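# Pull the cabinet's bottom drawer fully open

## Task

Slide the lowest drawer of the cabinet out until it is completely open. It counts as failed immediately if the drawer is yanked with great force or moved too quickly, if the cabinet shifts or tilts beyond a small amount, if any arm part other than the fingers strikes the drawer, or if any robot part strikes the cabinet.

## Robot and tools

Robot: two arms, left_arm and right_arm, each ending in a five-fingered hand (left_arm a left hand, right_arm a right hand). Base positions in the scene frame: left_arm about (+0.015, +0.456, 0) m, right_arm about (+0.001, -0.467, -0.001) m, both facing +x. A post stands behind them. The scene frame has its origin at table height between the arms, +z up, +x out over the table, left_arm toward +y.

Hand point: a spot 0.15 m out from the wrist flange, 0.05 m in front of the palm. Its +z runs along the straightened fingers, +y points out of the palm, and +x crosses the palm away from the thumb on the right hand (toward the thumb on the left hand). Straight fingertips sit about 0.06-0.07 m past the point along +z and 0.06 m behind it along -y. A bracket on the little-finger side of the wrist sticks out and can collide with things; with fingers level the wrist may hang up to 0.11-0.23 m below the point.

The row: every motion command is a row of exactly 28 numbers, each in [-1, 1], covering both arms even if one is idle. Order: left_arm dx, dy, dz, rx, ry, rz; left hand little, ring, middle, index, thumb_bend, thumb_turn, force_limit, speed; then the same 14 for right_arm. Pose numbers are offsets, not poses: they are measured from that arm's current Hand target, along that Hand target's own axes. 1.0 equals 0.6 m of travel or 180 degrees; rx, ry, rz form a single rotation vector. Sending all six pose zeros asks nothing new of an arm. Finger numbers are absolute targets: -1 straight/open, +1 curled/closed; thumb_turn -1 beside the palm, +1 opposite the fingers. force_limit maps -1..+1 to roughly 0..10 N (15 N for the thumb motors); speed rises from near zero at -1 to full at +0.48 and above. Hand numbers are never 'unchanged' by default: to keep a hand as it is, resend the eight numbers from its last executed row (or, before any row, its hand_measured six plus hand_force_limit and hand_speed).

execute_actions(actions, cameras): actions is a list of actions; each action is a table of up to 15 rows, one per 1/30 s step, the last row held to fill 15 steps. Every row in an action is an offset from the Hand target at that action's start, so repeating an offset keeps moving further. The orientation command is clipped to 32 degrees from the measured one per step. Images come only if actions is empty or cameras requests them (names: cam_high, cam_low, cam_left_wrist, cam_right_wrist, or "all").

move(target, speed, blend, stop_force, zero, blocking, cameras): drives each hand point in a straight line to the target. target is one 28-number row or a list of up to 15 rows; every row's offsets are counted from the same starting Hand targets, not from the previous row. speed is m/s, 0.002 to 3.6 (default 0.25), one value or one per target; rotation is capped at twice that in rad/s. blend (m) rounds corners in a list; 0 stops at each. stop_force (N, 3 to 120, shared by both arms) ends an arm's path once its wrist sensor feels that much push against the motion; the arm then backs to just before the push. It cannot be combined with blocking=false, ignores light pushes, is unreliable while the hand rotates, and needs identical hand numbers in every row. zero (default true) re-zeroes moving arms' sensors first. Moves ignore obstacles; all paths end together, capped at 10 s. The result adds a 'move:' line such as done, off_target, moving, held or fault, plus limits=paced (pose clipped) or limits=held (steps withheld).

wait(seconds): lets time pass, 0 to 3600 s. stop(): brakes a running move. zoom_image(camera, region=[x0,y0,x1,y1] in pixels, at most 504 each way) enlarges part of the latest image. show_instructions() shows reference pages. zero_wrist_force(arm) re-zeroes one wrist sensor. finished_scene() ends the attempt for good; the drawer must remain open afterwards.

Results: end_effector_position (m), quat_wxyz and velocities are in each arm's own base frame; readings can be a few cm off. 'Hand target' is the last commanded pose after clipping, the reference for the next offsets; the hand often settles short of it, so send the remaining gap as an offset. hand_measured, hand_stopped_by (moving, target, force, stalled, fault) and hand_load_n follow the finger order above. Wrist force/torque are in end-effector axes, zeroed at start; a third line shows the peak since last shown.

Hazards: a joint torque overload, about 150 N of outside force, or a wrist joint straying 0.9 degrees from its plan stops the arm for 10 s. Arms are stiff, so commanding even slightly past a hard contact can trigger this; approach slowly with a modest stop_force, and to relieve a push command back past the hand point. Avoid the wrist drawing near its first joint's axis (the move is refused; go around). Keep arms away from each other. Motors heat when straining or stretched; 85 °C brakes the arm for 30-60 s. For this drawer: touch it only with the fingers, pull slowly and gently, never bump the cabinet, and leave nothing falling or dropped.

Each tool is called after "Call:" in YAML: its name, and indented under it one key for each argument.

Reference images:

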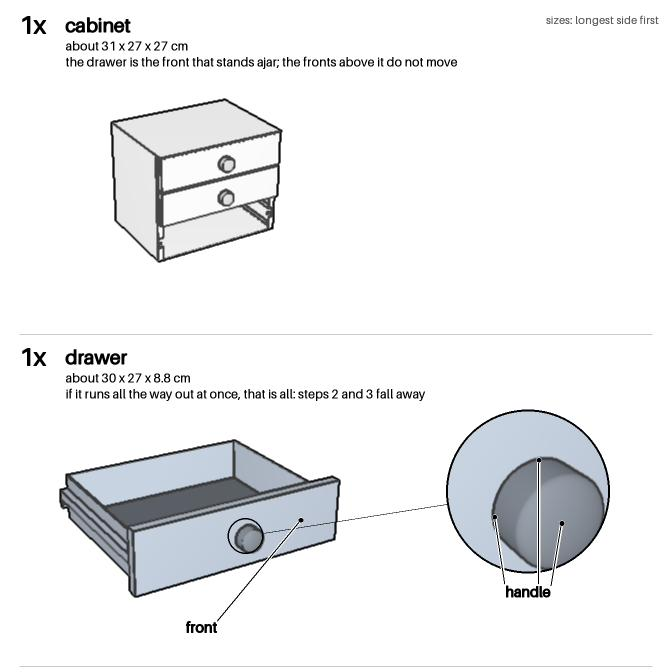

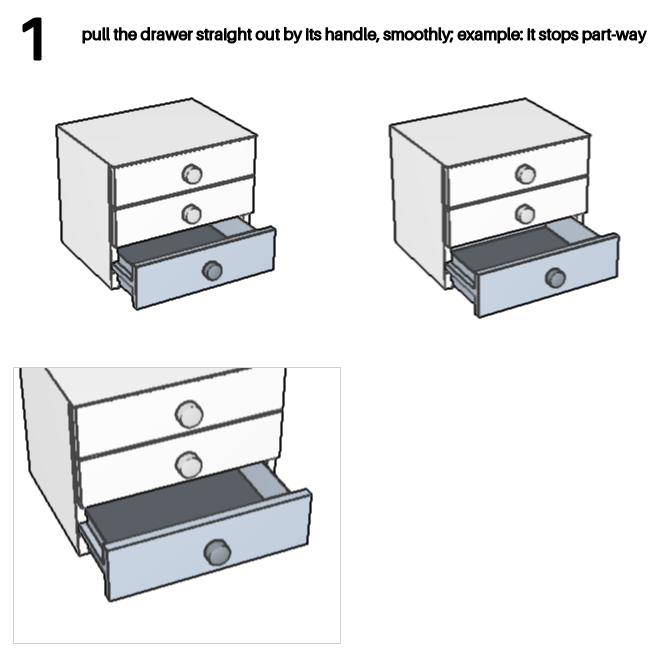

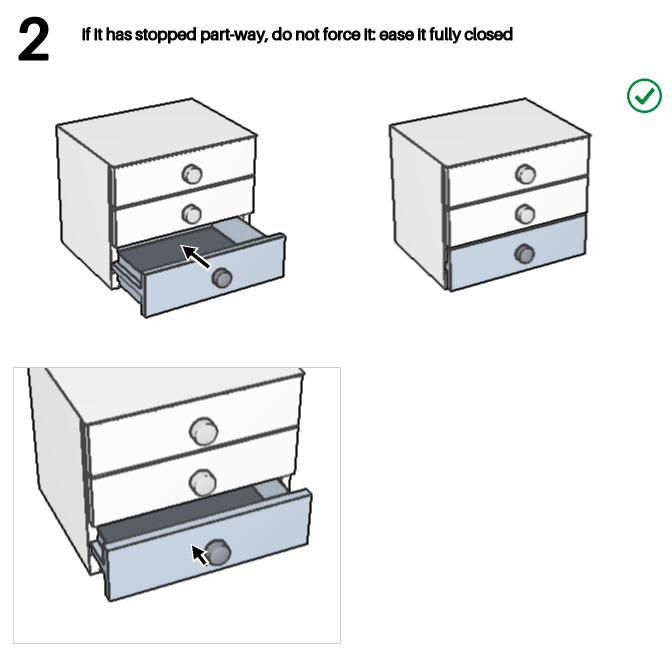

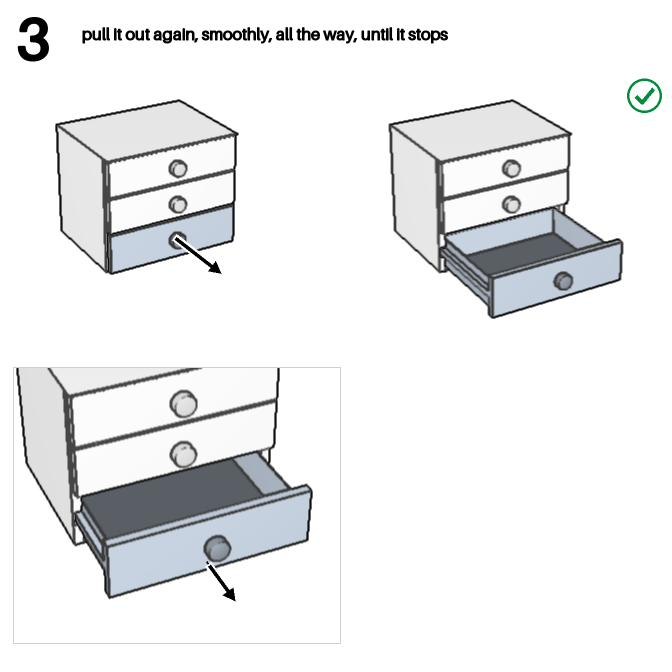

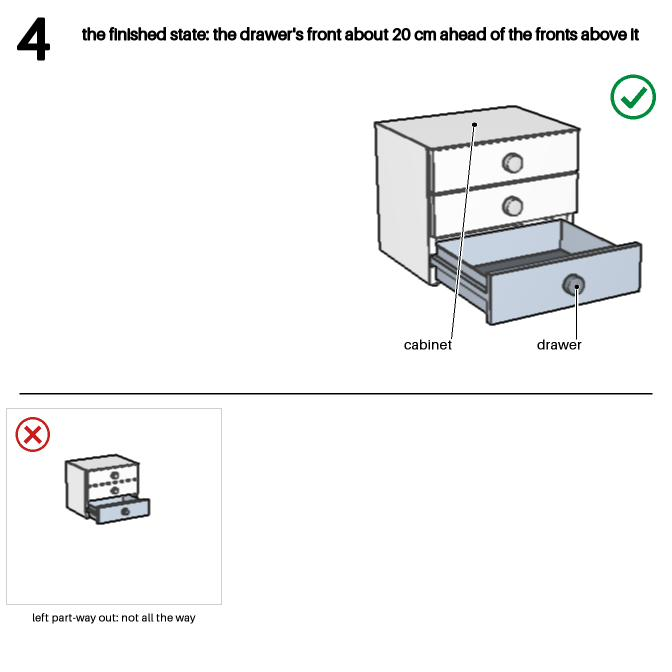

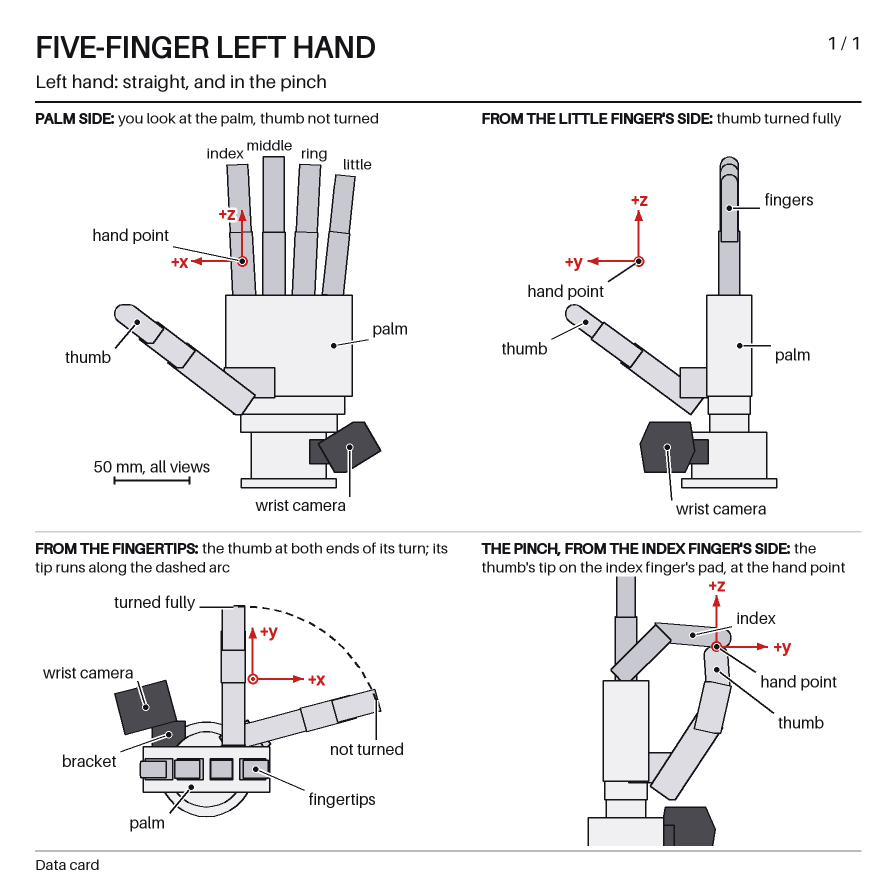

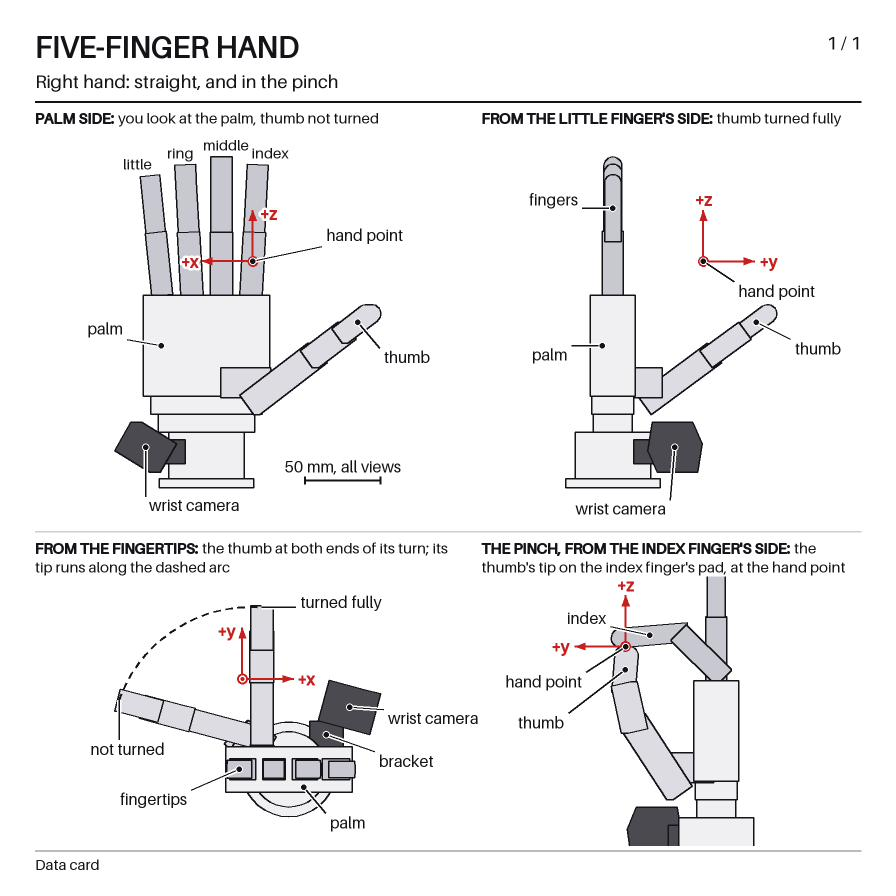

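## Session

Call:
execute_actions:
  actions: []

Scene clock: 0.00 s.
left_arm: end_effector_position=(+0.2156, -0.4745, +0.3617) hand_measured=(-1.000, -1.000, -1.000, -1.000, -1.000, -1.000) hand_load_n=(+0.0, +0.0, +0.0, +0.0, +0.0, +0.0) hand_stopped_by=(target, target, target, target, target, target) hand_force_limit=0.00 hand_speed=-0.80 end_effector_quat_wxyz=(-0.165, -0.217, +0.932, -0.237) | right_arm: end_effector_position=(+0.5974, +0.0851, +0.2629) hand_measured=(-1.000, -1.000, -1.000, -1.000, -1.000, -1.000) hand_load_n=(+0.0, +0.0, +0.0, +0.0, +0.0, +0.0) hand_stopped_by=(target, target, target, target, target, target) hand_force_limit=0.00 hand_speed=-0.80 end_effector_quat_wxyz=(+0.154, +0.081, +0.984, +0.028)
Joint positions: left_arm=[2.538 -2.042 -0.963 1.581 -1.002 3.609] | right_arm=[-0.231 -1.162 1.255 1.18 1.471 -1.623]
Joint velocities: within noise
Joint torques (N m): no reading
Motor temperatures (°C): left_arm=[29 26 32 35 37 36] | right_arm=[32 26 28 36 30 36]
Wrist force (N): no reading
Wrist torque (N m): no reading
Wrist force, peak (N): no reading
Hand target: left_arm +0.2156, -0.4745, +0.3617; -0.165, -0.217, +0.932, -0.237 | right_arm +0.5974, +0.0851, +0.2629; +0.154, +0.081, +0.984, +0.028

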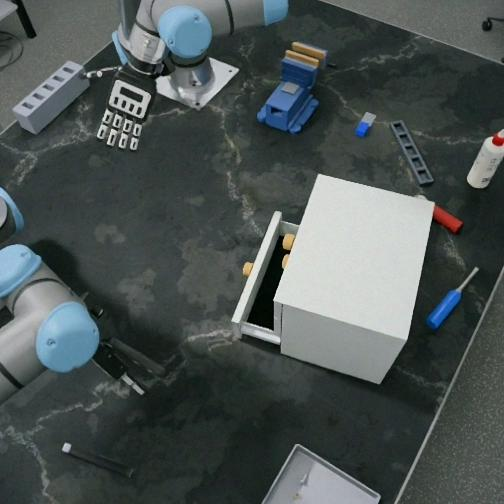

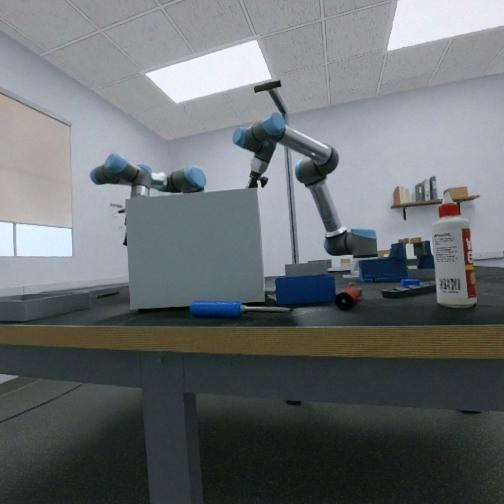

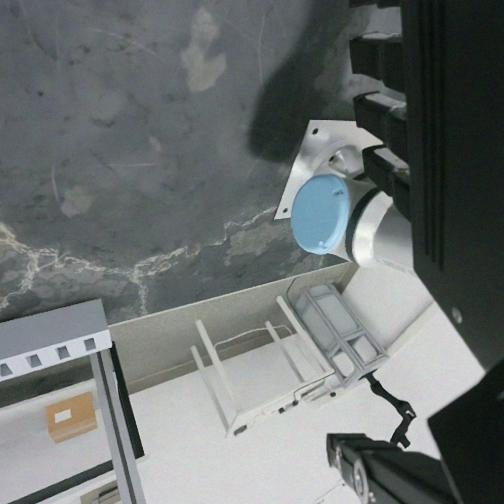

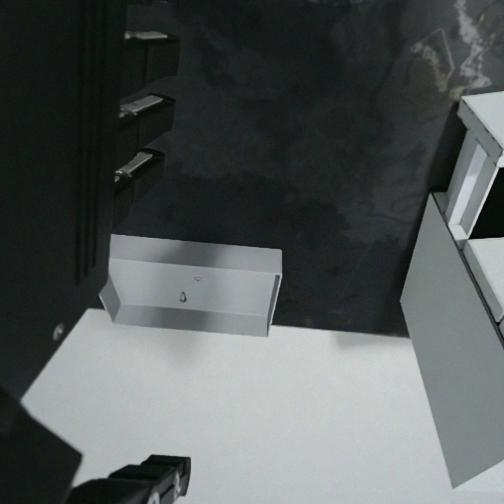

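Call:
zoom_image:
  camera: "cam_high"
  region: [210, 170, 350, 380]

Call:
zoom_image:
  camera: "cam_right_wrist"
  region: [354, 60, 504, 260]

Scaled by 2.400.

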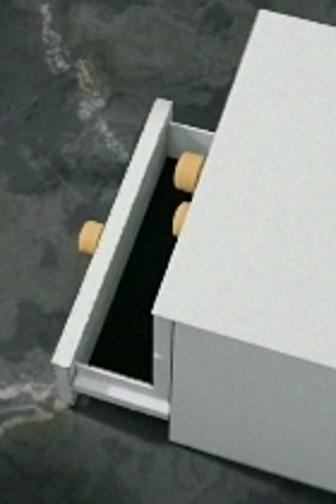

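Scaled by 2.520.

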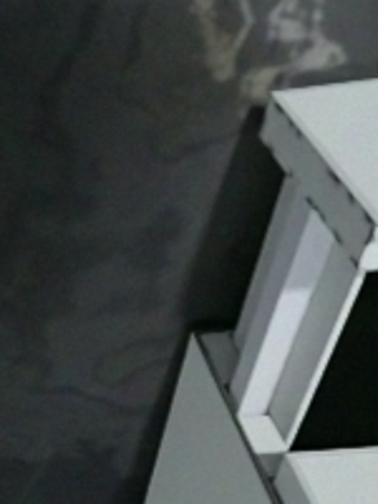

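Call:
move:
  target: [0,0,0,0,0,0,-1,-1,-1,-1,-1,-1,0,-0.8, 0.324,0.261,-0.1115,-0.2489,0.2609,0.4662,-1,-1,-0.2,-0.2,-0.8,1,0,0]
  speed: 0.3
  cameras: ["all"]

Scene clock: 185.43 s.
left_arm: end_effector_position=(+0.2156, -0.4745, +0.3617) hand_measured=(-1.000, -1.000, -1.000, -1.000, -1.000, -1.000) hand_load_n=(+0.0, +0.0, +0.0, +0.0, +0.0, +0.0) hand_stopped_by=(target, target, target, target, target, target) hand_force_limit=0.00 hand_speed=-0.80 end_effector_quat_wxyz=(-0.165, -0.217, +0.932, -0.237) | right_arm: end_effector_position=(+0.4177, +0.2701, +0.2809) hand_measured=(-1.000, -1.000, -0.200, -0.200, -0.800, +1.000) hand_load_n=(+0.0, +0.0, +0.0, +0.0, +0.0, +0.5) hand_stopped_by=(target, target, target, target, target, target) hand_force_limit=0.00 hand_speed=0.00 end_effector_quat_wxyz=(-0.246, +0.609, +0.586, +0.475)
Joint positions: left_arm=[2.538 -2.042 -0.963 1.581 -1.002 3.609] | right_arm=[-0.186 -1.568 1.988 0.863 0.463 0.032]
Joint torques (N m): left_arm=[1.09 33.51 19.56 -2.07 0.7 0.03] | right_arm=[-12.74 -6.8 -20.52 -0.37 -3.4 0.55]
Wrist force (N): left_arm=[0.1 0.0 0.1] | right_arm=[0.6 -0.6 0.1]
Wrist torque (N m): left_arm=[0.00 -0.01 0.01] | right_arm=[-0.11 -0.05 0.05]
Wrist force, peak (N): left_arm=[-0.2 -0.3 -0.3] | right_arm=[0.8 -1.1 0.3]
Hand target: left_arm +0.2156, -0.4745, +0.3617; -0.165, -0.217, +0.932, -0.237 | right_arm +0.4177, +0.2700, +0.2809; -0.246, +0.609, +0.586, +0.475
Off the commanded pose: left_arm 0.000 m, 0 deg | right_arm 0.000 m, 0 deg.
move: done
cam_right_wrist: T_world_to_cam=[[0.89353, -0.01007, 0.44888, -0.49095], [0.20666, -0.87833, -0.43108, 0.27564], [0.39861, 0.47795, -0.78274, 0.03873]] pos_world=[0.36628, 0.21865, 0.36952]

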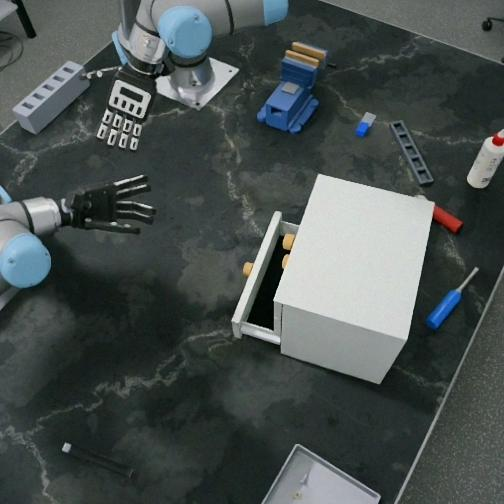

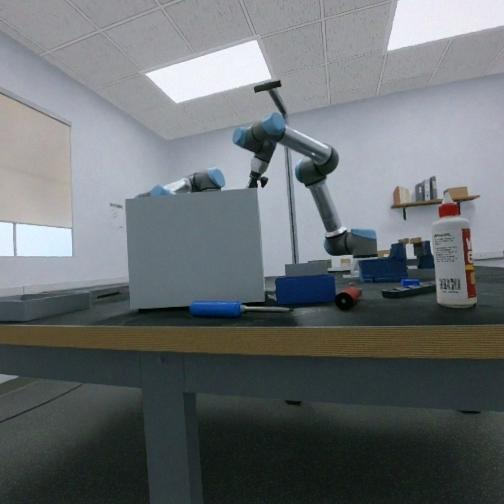

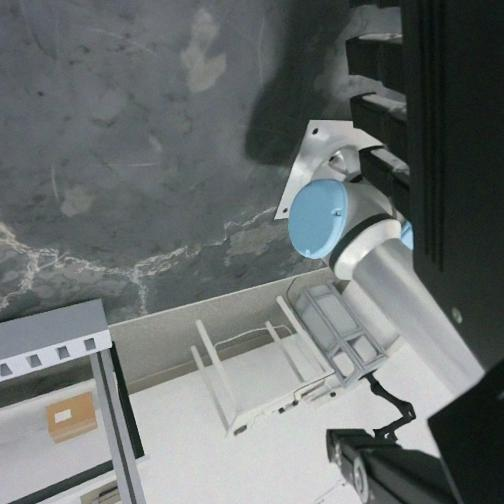

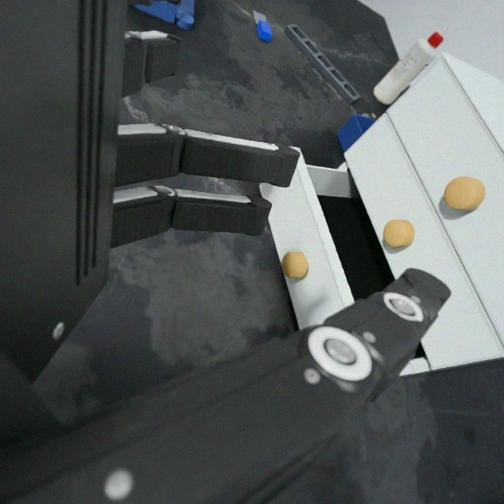

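Call:
zoom_image:
  camera: "cam_right_wrist"
  region: [250, 140, 500, 390]

Scaled by 2.016.

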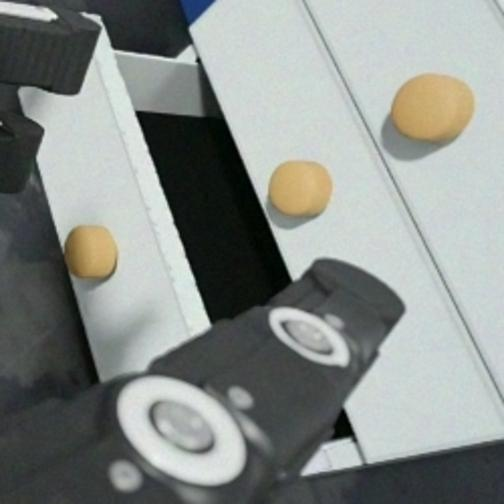

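Call:
move:
  target: [0,0,0,0,0,0,-1,-1,-1,-1,-1,-1,0,-0.8, -0.2645,0.0067,0.3678,0,0,0,-1,-1,-0.2,-0.2,-0.8,1,0,0]
  speed: 0.25
  cameras: ["cam_high","cam_right_wrist"]

Scene clock: 200.17 s.
left_arm: end_effector_position=(+0.2156, -0.4745, +0.3617) hand_measured=(-1.000, -1.000, -1.000, -1.000, -1.000, -1.000) hand_load_n=(+0.0, +0.0, +0.0, +0.0, +0.0, +0.0) hand_stopped_by=(target, target, target, target, target, target) hand_force_limit=0.00 hand_speed=-0.80 end_effector_quat_wxyz=(-0.165, -0.217, +0.932, -0.237) | right_arm: end_effector_position=(+0.5073, +0.3819, +0.0500) hand_measured=(-1.000, -1.000, -0.200, -0.200, -0.800, +1.000) hand_load_n=(+0.0, +0.0, +0.5, +0.0, +0.0, +0.0) hand_stopped_by=(target, target, target, target, target, target) hand_force_limit=0.00 hand_speed=0.00 end_effector_quat_wxyz=(-0.246, +0.609, +0.586, +0.475)
Joint positions: left_arm=[2.538 -2.042 -0.963 1.581 -1.002 3.609] | right_arm=[0.157 -1.053 1.899 -0.051 0.644 0.599]
Joint torques (N m): left_arm=[0.17 33.48 19.82 -2.02 0.69 0.09] | right_arm=[-4.65 -21.03 -11.8 -1.15 -1.92 0.68]
Wrist force (N): left_arm=[-0.1 0.0 -0.1] | right_arm=[0.7 -0.8 0.3]
Wrist torque (N m): left_arm=[0.02 0.01 -0.01] | right_arm=[-0.19 -0.04 0.13]
Wrist force, peak (N): left_arm=[-0.4 -0.3 -0.2] | right_arm=[-0.4 -1.2 1.8]
Hand target: left_arm +0.2156, -0.4745, +0.3617; -0.165, -0.217, +0.932, -0.237 | right_arm +0.5074, +0.3819, +0.0499; -0.246, +0.609, +0.586, +0.475
Off the commanded pose: left_arm 0.000 m, 0 deg | right_arm 0.000 m, 0 deg.
move: done
cam_right_wrist: T_world_to_cam=[[0.89346, -0.01006, 0.44902, -0.46623], [0.20675, -0.87832, -0.43105, 0.25583], [0.39872, 0.47797, -0.78267, -0.23127]] pos_world=[0.45588, 0.33055, 0.13862]

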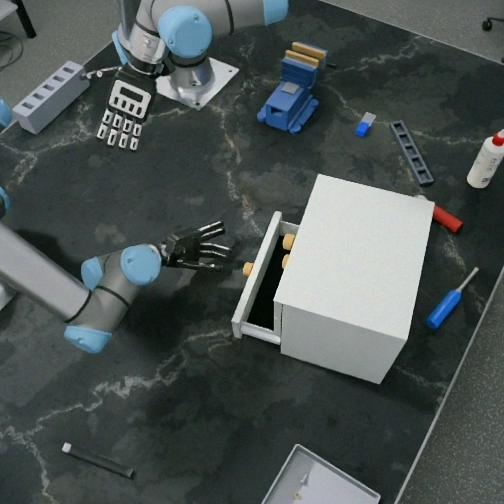

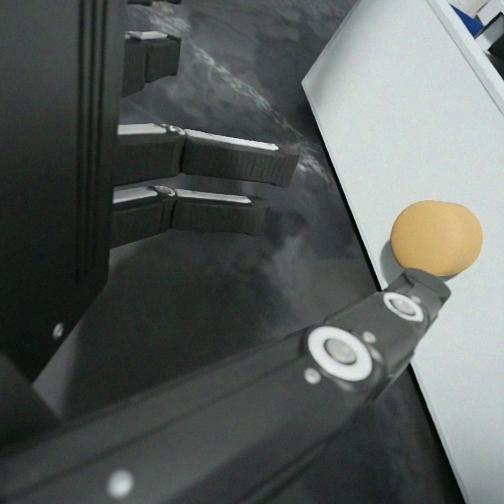

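Call:
zoom_image:
  camera: "cam_high"
  region: [150, 190, 310, 350]

Call:
zoom_image:
  camera: "cam_right_wrist"
  region: [254, 60, 504, 310]

Scaled by 3.150.

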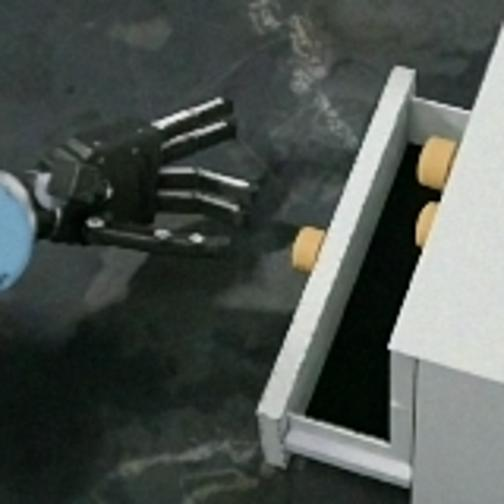

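Scaled by 2.016.

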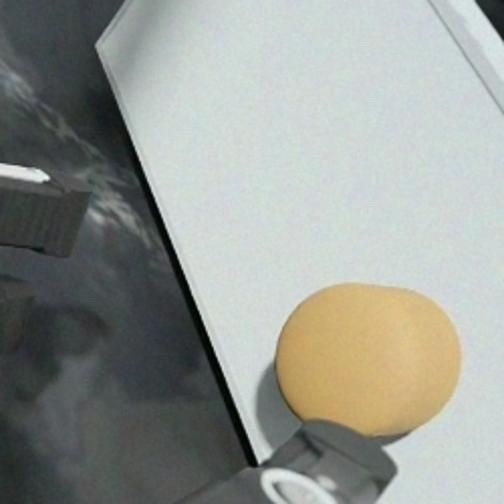

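Call:
move:
  target: [0,0,0,0,0,0,-1,-1,-1,-1,-1,-1,0,-0.8, -0.0012,0.0543,0.0227,0,0,0,-1,-1,-0.2,-0.2,-0.8,1,0,0]
  speed: 0.12
  cameras: ["cam_high","cam_right_wrist"]

Call:
zoom_image:
  camera: "cam_high"
  region: [180, 210, 290, 320]

Scene clock: 272.97 s.
left_arm: end_effector_position=(+0.2156, -0.4745, +0.3617) hand_measured=(-1.000, -1.000, -1.000, -1.000, -1.000, -1.000) hand_load_n=(+0.0, +0.0, +0.0, +0.0, +0.0, +0.0) hand_stopped_by=(target, target, target, target, target, target) hand_force_limit=0.00 hand_speed=-0.80 end_effector_quat_wxyz=(-0.165, -0.217, +0.932, -0.237) | right_arm: end_effector_position=(+0.5422, +0.3869, +0.0517) hand_measured=(-1.000, -1.000, -0.200, -0.200, -0.800, +1.000) hand_load_n=(+0.0, +0.0, +0.0, +0.0, +0.0, +0.0) hand_stopped_by=(target, target, target, target, target, target) hand_force_limit=0.00 hand_speed=0.00 end_effector_quat_wxyz=(-0.246, +0.609, +0.586, +0.475)
Joint positions: left_arm=[2.538 -2.042 -0.963 1.581 -1.002 3.609] | right_arm=[0.156 -0.997 1.791 0.002 0.643 0.598]
Joint torques (N m): left_arm=[0.38 33.97 18.76 -2 0.75 -0.03] | right_arm=[3.33 -47.98 -22.74 0.21 -2.44 0.03]
Wrist force (N): left_arm=[-0.1 -0.1 -0.2] | right_arm=[0.7 -0.5 0.1]
Wrist torque (N m): left_arm=[0.01 0.01 -0.01] | right_arm=[-0.13 -0.04 0.16]
Wrist force, peak (N): left_arm=[-0.1 -0.4 -0.4] | right_arm=[0.8 -1.9 -0.1]
Hand target: left_arm +0.2156, -0.4745, +0.3617; -0.165, -0.217, +0.932, -0.237 | right_arm +0.5423, +0.3869, +0.0518; -0.246, +0.609, +0.586, +0.475
Off the commanded pose: left_arm 0.000 m, 0 deg | right_arm 0.000 m, 0 deg.
move: done
cam_right_wrist: T_world_to_cam=[[0.89352, -0.01019, 0.44891, -0.49818], [0.20654, -0.87838, -0.43103, 0.25375], [0.39871, 0.47785, -0.78275, -0.24618]] pos_world=[0.49088, 0.33545, 0.14032]

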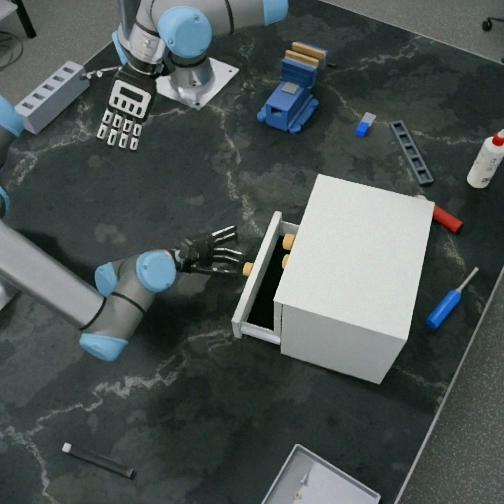

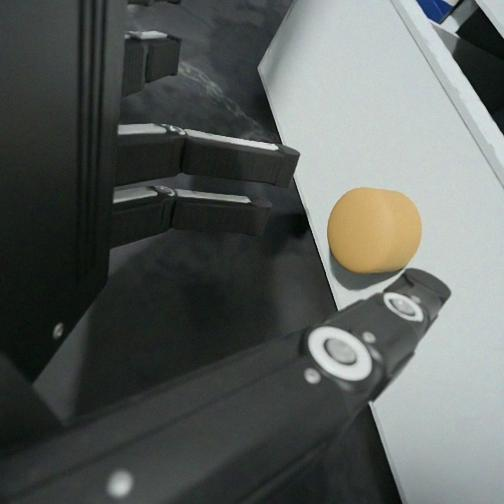

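Scaled by 4.582.

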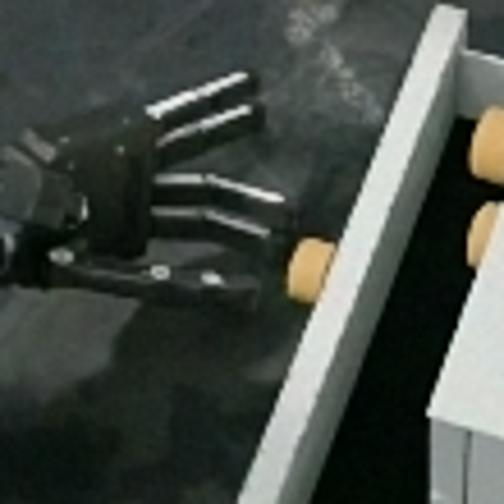

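Call:
move:
  target: [0,0,0,0,0,0,-1,-1,-1,-1,-1,-1,0,-0.8, 0.0025,0.0353,0.0223,0,0,0,-1,-1,-0.2,-0.2,-0.64,1,0,0]
  speed: 0.03
  stop_force: 6
  cameras: ["cam_high","cam_right_wrist"]

Call:
zoom_image:
  camera: "cam_high"
  region: [190, 210, 300, 320]

Call:
zoom_image:
  camera: "cam_right_wrist"
  region: [204, 110, 454, 360]

Scene clock: 295.67 s.
left_arm: end_effector_position=(+0.2156, -0.4745, +0.3617) hand_measured=(-1.000, -1.000, -1.000, -1.000, -1.000, -1.000) hand_load_n=(+0.0, -0.5, +0.0, +0.0, -0.5, +0.0) hand_stopped_by=(target, target, target, target, target, target) hand_force_limit=0.00 hand_speed=-0.80 end_effector_quat_wxyz=(-0.165, -0.217, +0.932, -0.237) | right_arm: end_effector_position=(+0.5660, +0.3950, +0.0528) hand_measured=(-1.000, -1.000, -0.200, -0.200, -0.640, +1.000) hand_load_n=(+0.0, +0.0, +0.0, +0.0, +0.0, +0.0) hand_stopped_by=(target, target, target, target, target, target) hand_force_limit=0.00 hand_speed=0.00 end_effector_quat_wxyz=(-0.246, +0.609, +0.586, +0.475)
Joint positions: left_arm=[2.538 -2.042 -0.963 1.581 -1.002 3.609] | right_arm=[0.165 -0.957 1.71 0.034 0.65 0.609]
Joint torques (N m): left_arm=[0.85 34.54 19.7 -2.11 0.71 -0.06] | right_arm=[-12.07 -56.45 -3.52 -1.1 -2.51 -1.52]
Wrist force (N): left_arm=[-0.1 -0.4 -0.2] | right_arm=[0.6 -0.7 0.3]
Wrist torque (N m): left_arm=[-0.04 0.01 0.00] | right_arm=[-0.17 -0.04 -0.03]
Wrist force, peak (N): left_arm=[0.2 -0.3 -0.3] | right_arm=[1.1 -0.7 -0.3]
Hand target: left_arm +0.2156, -0.4745, +0.3617; -0.165, -0.217, +0.932, -0.237 | right_arm +0.5660, +0.3950, +0.0528; -0.246, +0.609, +0.586, +0.475
Off the commanded pose: left_arm 0.000 m, 0 deg | right_arm 0.000 m, 0 deg.
move: done
cam_right_wrist: T_world_to_cam=[[0.89348, -0.01013, 0.44899, -0.51978], [0.20663, -0.87836, -0.43103, 0.25647], [0.39874, 0.47789, -0.78271, -0.25872]] pos_world=[0.51458, 0.34365, 0.14142]

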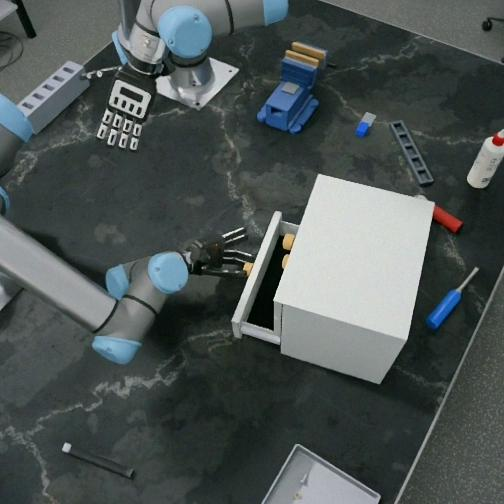

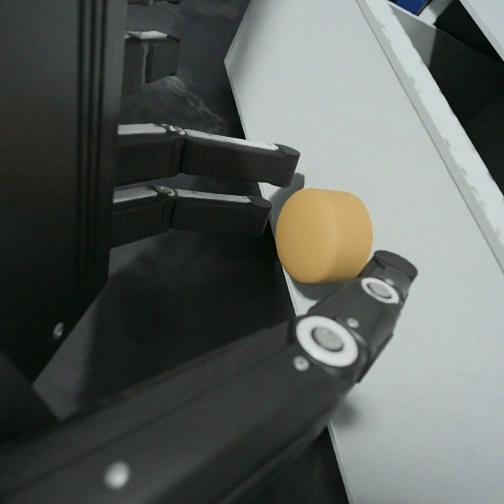

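Scaled by 4.582.

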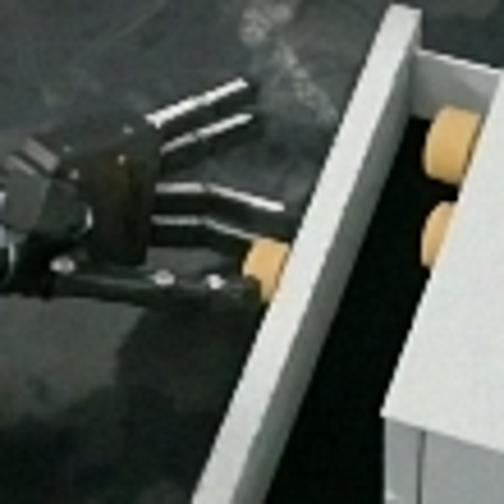

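Scaled by 2.016.

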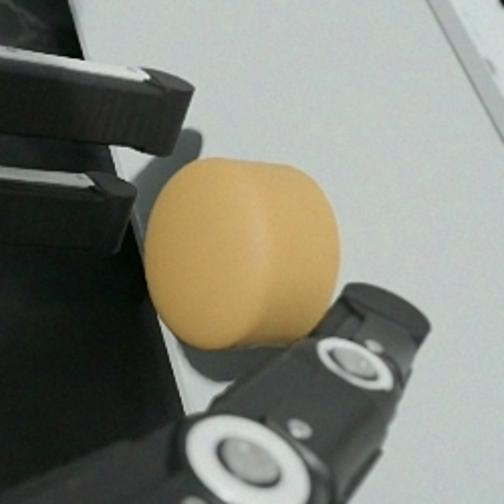

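Call:
move:
  target: [0,0,0,0,0,0,-1,-1,-1,-1,-1,-1,0,-0.8, 0,0,0,0,0,0,-1,-1,0.2,0.2,-0.2,1,-0.75,-0.9]
  cameras: ["cam_high","cam_right_wrist"]

Call:
zoom_image:
  camera: "cam_right_wrist"
  region: [204, 110, 454, 360]

Scene clock: 309.03 s.
left_arm: end_effector_position=(+0.2156, -0.4745, +0.3617) hand_measured=(-1.000, -1.000, -1.000, -1.000, -1.000, -1.000) hand_load_n=(-0.5, +0.0, +0.0, +0.0, +0.0, +0.0) hand_stopped_by=(target, target, target, target, target, target) hand_force_limit=0.00 hand_speed=-0.80 end_effector_quat_wxyz=(-0.165, -0.217, +0.932, -0.237) | right_arm: end_effector_position=(+0.5660, +0.3950, +0.0528) hand_measured=(-1.000, -1.000, -0.042, -0.034, -0.434, +1.000) hand_load_n=(+0.0, +0.0, +2.0, +1.5, +2.0, +0.5) hand_stopped_by=(target, target, force, force, force, target) hand_force_limit=-0.75 hand_speed=-0.90 end_effector_quat_wxyz=(-0.246, +0.609, +0.586, +0.475)
Joint positions: left_arm=[2.538 -2.042 -0.963 1.581 -1.002 3.609] | right_arm=[0.165 -0.957 1.71 0.034 0.65 0.609]
Joint torques (N m): left_arm=[0.17 33.37 19.8 -1.93 0.75 0.14] | right_arm=[-12.15 -56.39 -4.72 -0.91 -2.43 -1.49]
Wrist force (N): left_arm=[-0.1 0.1 0.0] | right_arm=[0.7 -0.3 1.7]
Wrist torque (N m): left_arm=[0.02 0.01 -0.01] | right_arm=[-0.14 -0.08 -0.01]
Wrist force, peak (N): left_arm=[0.0 -0.4 -0.3] | right_arm=[0.8 -2.1 2.4]
Hand target: left_arm +0.2156, -0.4745, +0.3617; -0.165, -0.217, +0.932, -0.237 | right_arm +0.5660, +0.3950, +0.0528; -0.246, +0.609, +0.586, +0.475
Off the commanded pose: left_arm 0.000 m, 0 deg | right_arm 0.000 m, 0 deg.
move: done
cam_right_wrist: T_world_to_cam=[[0.89348, -0.01013, 0.44899, -0.51978], [0.20663, -0.87836, -0.43103, 0.25647], [0.39874, 0.47789, -0.78271, -0.25872]] pos_world=[0.51458, 0.34365, 0.14142]

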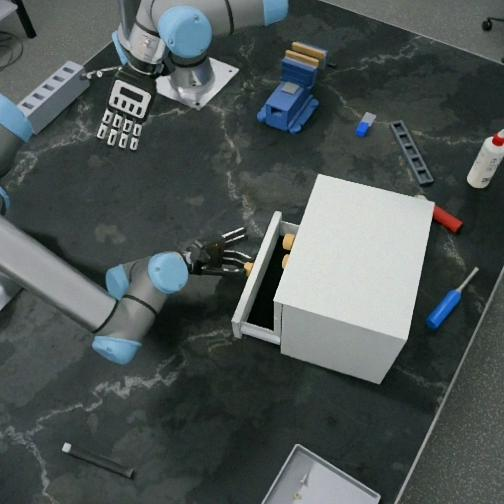

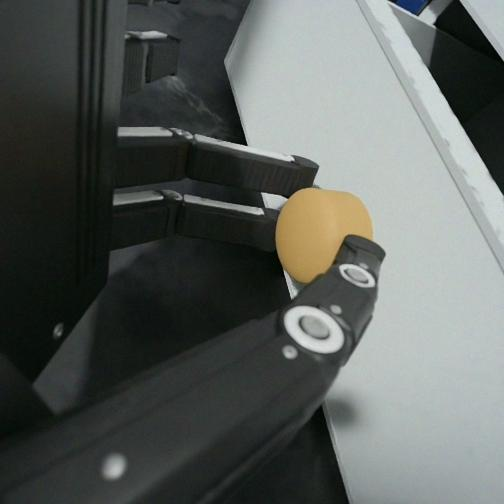

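Scaled by 2.016.

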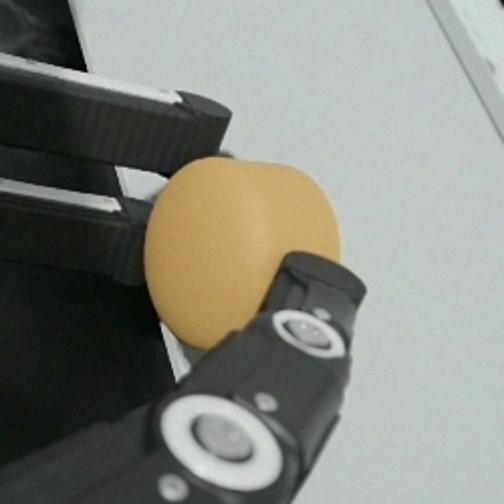

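Call:
move:
  target: [0,0,0,0,0,0,-1,-1,-1,-1,-1,-1,0,-0.8, 0,0,0,0,0,0,-1,-1,0.4,0.4,-0.2,1,0.0,-0.9]
  cameras: ["cam_right_wrist"]

Scene clock: 314.23 s.
left_arm: end_effector_position=(+0.2156, -0.4745, +0.3617) hand_measured=(-1.000, -1.000, -1.000, -1.000, -1.000, -1.000) hand_load_n=(+0.0, +0.0, +0.0, -0.5, +0.0, +0.0) hand_stopped_by=(target, target, target, target, target, target) hand_force_limit=0.00 hand_speed=-0.80 end_effector_quat_wxyz=(-0.165, -0.217, +0.932, -0.237) | right_arm: end_effector_position=(+0.5660, +0.3950, +0.0528) hand_measured=(-1.000, -1.000, -0.036, -0.018, -0.436, +1.000) hand_load_n=(+0.0, +0.0, +4.5, +8.0, +3.0, +0.5) hand_stopped_by=(target, target, force, force, force, target) hand_force_limit=0.00 hand_speed=-0.90 end_effector_quat_wxyz=(-0.246, +0.609, +0.586, +0.475)
Joint positions: left_arm=[2.538 -2.042 -0.963 1.581 -1.002 3.609] | right_arm=[0.165 -0.957 1.71 0.034 0.65 0.609]
Joint torques (N m): left_arm=[0.52 33.68 19.31 -1.98 0.74 -0.06] | right_arm=[-12.26 -56.28 -7.28 -0.74 -2.54 -1.48]
Wrist force (N): left_arm=[0.0 -0.2 -0.2] | right_arm=[0.5 -2.6 6.0]
Wrist torque (N m): left_arm=[-0.01 0.00 0.00] | right_arm=[-0.33 -0.19 -0.03]
Wrist force, peak (N): left_arm=[0.0 -0.5 -0.3] | right_arm=[0.2 -2.8 6.4]
Hand target: left_arm +0.2156, -0.4745, +0.3617; -0.165, -0.217, +0.932, -0.237 | right_arm +0.5660, +0.3950, +0.0528; -0.246, +0.609, +0.586, +0.475
Off the commanded pose: left_arm 0.000 m, 0 deg | right_arm 0.000 m, 0 deg.
move: done
cam_right_wrist: T_world_to_cam=[[0.89348, -0.01013, 0.44899, -0.51978], [0.20663, -0.87836, -0.43103, 0.25647], [0.39874, 0.47789, -0.78271, -0.25872]] pos_world=[0.51458, 0.34365, 0.14142]

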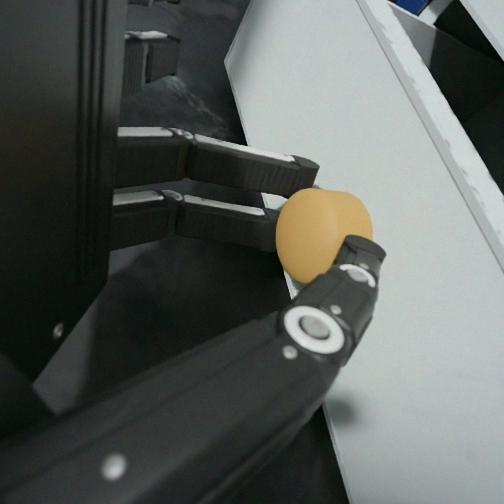

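Call:
move:
  target: [0,0,0,0,0,0,-1,-1,-1,-1,-1,-1,0,-0.8, 0,0,0,0,0,0,-1,-1,0.4,0.4,0.0,1,0.0,-0.9]

Scene clock: 318.50 s.
left_arm: end_effector_position=(+0.2156, -0.4745, +0.3617) hand_measured=(-1.000, -1.000, -1.000, -1.000, -1.000, -1.000) hand_load_n=(+0.0, +0.0, +0.0, +0.0, +0.0, +0.0) hand_stopped_by=(target, target, target, target, target, target) hand_force_limit=0.00 hand_speed=-0.80 end_effector_quat_wxyz=(-0.165, -0.217, +0.932, -0.237) | right_arm: end_effector_position=(+0.5660, +0.3950, +0.0528) hand_measured=(-1.000, -1.000, -0.036, -0.018, -0.420, +1.000) hand_load_n=(+0.0, +0.0, +4.5, +8.0, +8.0, +0.5) hand_stopped_by=(target, target, force, force, force, target) hand_force_limit=0.00 hand_speed=-0.90 end_effector_quat_wxyz=(-0.246, +0.609, +0.586, +0.475)
Joint positions: left_arm=[2.538 -2.042 -0.963 1.581 -1.002 3.609] | right_arm=[0.165 -0.957 1.71 0.034 0.65 0.609]
Joint torques (N m): left_arm=[0.46 33.44 18.47 -2.06 0.85 -0.08] | right_arm=[-11.39 -56.14 -9.4 -0.69 -2.31 -1.27]
Wrist force (N): left_arm=[0.1 -0.2 -0.2] | right_arm=[0.5 0.3 5.0]
Wrist torque (N m): left_arm=[-0.01 -0.02 0.01] | right_arm=[-0.11 -0.15 0.00]
Wrist force, peak (N): left_arm=[-0.1 -0.3 -0.4] | right_arm=[0.2 -2.9 6.3]
Hand target: left_arm +0.2156, -0.4745, +0.3617; -0.165, -0.217, +0.932, -0.237 | right_arm +0.5660, +0.3950, +0.0528; -0.246, +0.609, +0.586, +0.475
Off the commanded pose: left_arm 0.000 m, 0 deg | right_arm 0.000 m, 0 deg.
move: done

Call:
move:
  target: [0,0,0,0,0,0,-1,-1,-1,-1,-1,-1,0,-0.8, 0,-0.0714,-0.0429,0,0,0,-1,-1,0.4,0.4,0.0,1,0.0,-0.9]
  speed: 0.04
  stop_force: 12
  cameras: ["cam_high","cam_right_wrist"]

Scene clock: 326.80 s.
left_arm: end_effector_position=(+0.2156, -0.4745, +0.3617) hand_measured=(-1.000, -1.000, -1.000, -1.000, -1.000, -1.000) hand_load_n=(+0.0, +0.0, -0.5, +0.0, +0.0, +0.0) hand_stopped_by=(target, target, target, target, target, target) hand_force_limit=0.00 hand_speed=-0.80 end_effector_quat_wxyz=(-0.165, -0.217, +0.932, -0.237) | right_arm: end_effector_position=(+0.5180, +0.3813, +0.0528) hand_measured=(-1.000, -1.000, -0.036, -0.016, -0.418, +1.000) hand_load_n=(+0.0, +0.0, +0.0, +0.0, -0.5, +0.0) hand_stopped_by=(target, target, force, force, force, target) hand_force_limit=0.00 hand_speed=-0.90 end_effector_quat_wxyz=(-0.246, +0.609, +0.586, +0.475)
Joint positions: left_arm=[2.538 -2.042 -0.963 1.581 -1.002 3.609] | right_arm=[0.152 -1.041 1.868 -0.027 0.64 0.592]
Joint torques (N m): left_arm=[-0.18 33.36 18.32 -2.01 0.9 0] | right_arm=[12.48 -22.75 -18.07 2.95 0.71 0.84]
Wrist force (N): left_arm=[-0.1 -0.3 -0.1] | right_arm=[0.6 -0.3 0.2]
Wrist torque (N m): left_arm=[-0.04 0.01 0.00] | right_arm=[-0.06 -0.03 0.14]
Wrist force, peak (N): left_arm=[-0.3 -0.2 -0.4] | right_arm=[1.3 2.4 6.2]
Hand target: left_arm +0.2156, -0.4745, +0.3617; -0.165, -0.217, +0.932, -0.237 | right_arm +0.5180, +0.3813, +0.0528; -0.246, +0.609, +0.586, +0.475
Off the commanded pose: left_arm 0.000 m, 0 deg | right_arm 0.000 m, 0 deg.
move: done
cam_right_wrist: T_world_to_cam=[[0.89348, -0.01013, 0.44899, -0.47703], [0.20663, -0.87836, -0.43103, 0.25427], [0.39874, 0.47789, -0.78271, -0.23299]] pos_world=[0.46658, 0.32985, 0.14142]

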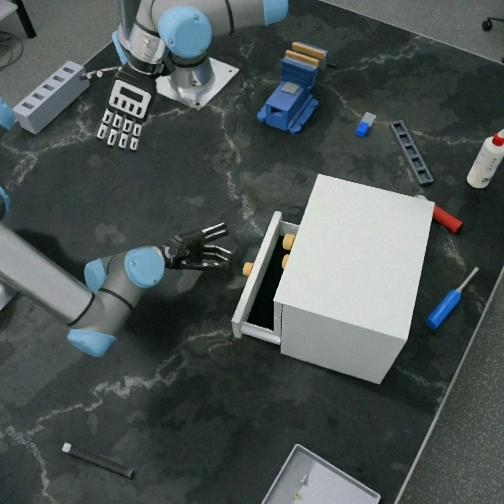

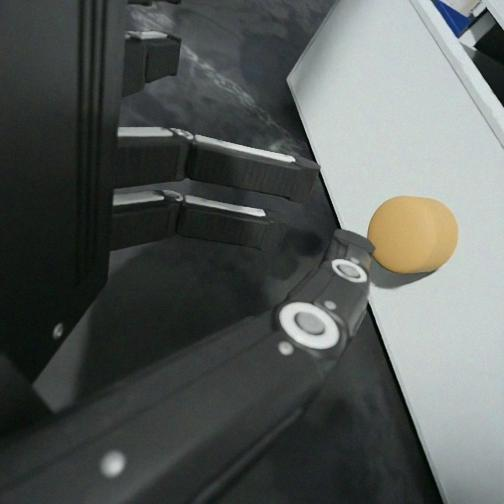

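Call:
zoom_image:
  camera: "cam_right_wrist"
  region: [340, 170, 480, 310]

Call:
zoom_image:
  camera: "cam_high"
  region: [225, 240, 275, 290]

Scaled by 3.600.

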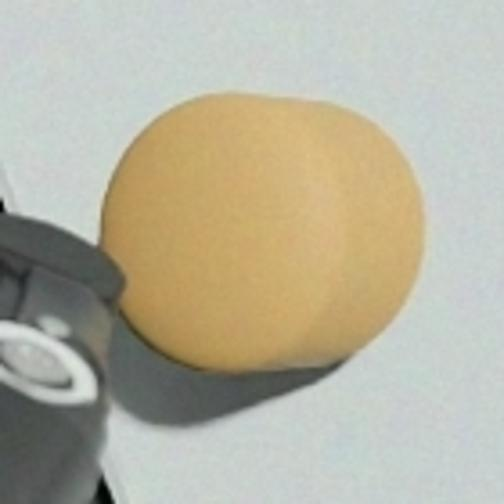

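Scaled by 10.080.

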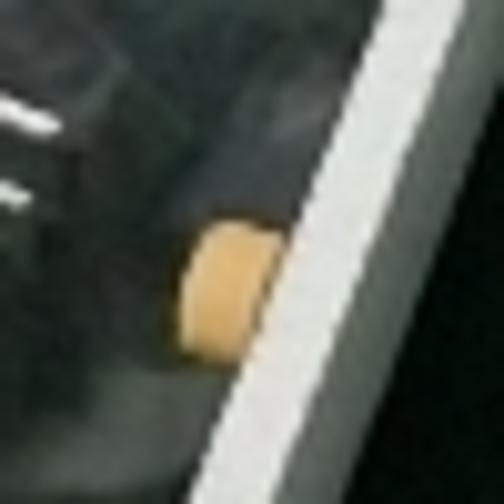

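Call:
move:
  target: [0,0,0,0,0,0,-1,-1,-1,-1,-1,-1,0,-0.8, 0,0.0586,0.0352,0,0,0,-1,-1,-0.2,-0.2,-0.5,1,0.0,-0.5]
  speed: 0.06

Call:
move:
  target: [0,0,0,0,0,0,-1,-1,-1,-1,-1,-1,0,-0.8, 0,0.0271,0.0163,0,0,0,-1,-1,-0.2,-0.2,-0.5,1,0.0,-0.5]
  speed: 0.01
  stop_force: 4
  cameras: ["cam_high","cam_right_wrist"]

Call:
zoom_image:
  camera: "cam_right_wrist"
  region: [230, 150, 400, 320]

Scene clock: 356.80 s.
left_arm: end_effector_position=(+0.2156, -0.4745, +0.3617) hand_measured=(-1.000, -1.000, -1.000, -1.000, -1.000, -1.000) hand_load_n=(+0.0, +0.0, +0.0, +0.0, +0.0, +0.0) hand_stopped_by=(target, target, target, target, target, target) hand_force_limit=0.00 hand_speed=-0.80 end_effector_quat_wxyz=(-0.165, -0.217, +0.932, -0.237) | right_arm: end_effector_position=(+0.5573, +0.3926, +0.0527) hand_measured=(-1.000, -1.000, -0.200, -0.200, -0.500, +1.000) hand_load_n=(+0.0, +0.0, +0.0, +0.0, +0.0, +0.5) hand_stopped_by=(target, target, target, target, target, target) hand_force_limit=0.00 hand_speed=-0.50 end_effector_quat_wxyz=(-0.246, +0.609, +0.586, +0.475)
Joint positions: left_arm=[2.538 -2.042 -0.963 1.581 -1.002 3.609] | right_arm=[0.163 -0.972 1.739 0.022 0.648 0.606]
Joint torques (N m): left_arm=[0.08 33.31 20.14 -1.95 0.82 0.2] | right_arm=[-6.22 -54.99 -12.97 -0.94 -2.21 -1.76]
Wrist force (N): left_arm=[-0.1 0.0 -0.3] | right_arm=[0.6 0.0 0.1]
Wrist torque (N m): left_arm=[0.01 0.01 -0.01] | right_arm=[-0.04 -0.02 0.00]
Wrist force, peak (N): left_arm=[-0.2 -0.4 -0.3] | right_arm=[0.8 -0.7 0.0]
Hand target: left_arm +0.2156, -0.4745, +0.3617; -0.165, -0.217, +0.932, -0.237 | right_arm +0.5574, +0.3926, +0.0528; -0.246, +0.609, +0.586, +0.475
Off the commanded pose: left_arm 0.000 m, 0 deg | right_arm 0.000 m, 0 deg.
move: done

Scene clock: 359.90 s.
left_arm: end_effector_position=(+0.2156, -0.4745, +0.3617) hand_measured=(-1.000, -1.000, -1.000, -1.000, -1.000, -1.000) hand_load_n=(+0.0, +0.0, +0.0, +0.0, +0.0, -0.5) hand_stopped_by=(target, target, target, target, target, target) hand_force_limit=0.00 hand_speed=-0.80 end_effector_quat_wxyz=(-0.165, -0.217, +0.932, -0.237) | right_arm: end_effector_position=(+0.5756, +0.3978, +0.0528) hand_measured=(-1.000, -1.000, -0.200, -0.200, -0.500, +1.000) hand_load_n=(+0.0, +0.0, +0.0, +0.0, +0.0, +0.5) hand_stopped_by=(target, target, target, target, target, target) hand_force_limit=0.00 hand_speed=-0.50 end_effector_quat_wxyz=(-0.246, +0.609, +0.586, +0.475)
Joint positions: left_arm=[2.538 -2.042 -0.963 1.581 -1.002 3.609] | right_arm=[0.168 -0.939 1.677 0.047 0.651 0.612]
Joint torques (N m): left_arm=[0.02 33.74 20.33 -1.88 0.86 0.19] | right_arm=[2.69 -56.85 -3.98 -1.08 -0.84 -1.42]
Wrist force (N): left_arm=[0.0 -0.2 -0.3] | right_arm=[0.7 -0.1 0.4]
Wrist torque (N m): left_arm=[0.00 -0.02 0.01] | right_arm=[-0.04 -0.06 -0.01]
Wrist force, peak (N): left_arm=[-0.1 -0.5 -0.2] | right_arm=[0.9 -0.2 0.3]
Hand target: left_arm +0.2156, -0.4745, +0.3617; -0.165, -0.217, +0.932, -0.237 | right_arm +0.5756, +0.3978, +0.0528; -0.246, +0.609, +0.586, +0.475
Off the commanded pose: left_arm 0.000 m, 0 deg | right_arm 0.000 m, 0 deg.
move: done
cam_right_wrist: T_world_to_cam=[[0.8935, -0.01011, 0.44895, -0.52843], [0.20661, -0.87838, -0.43099, 0.25694], [0.39871, 0.47785, -0.78275, -0.26389]] pos_world=[0.52428, 0.34645, 0.14142]

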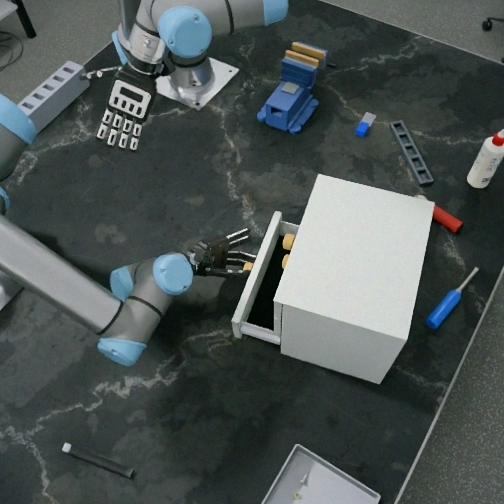

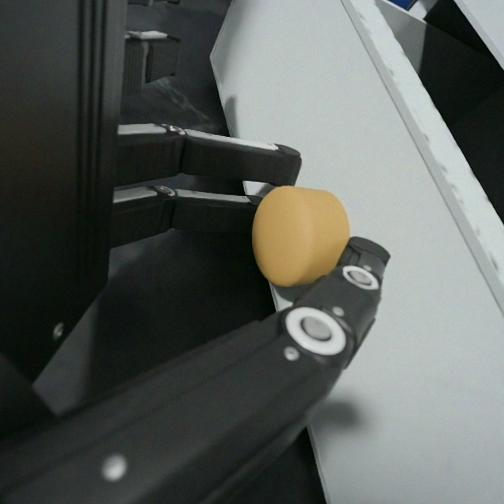

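Scaled by 2.965.

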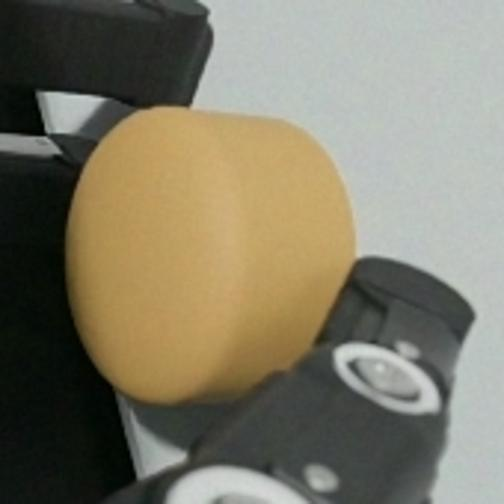

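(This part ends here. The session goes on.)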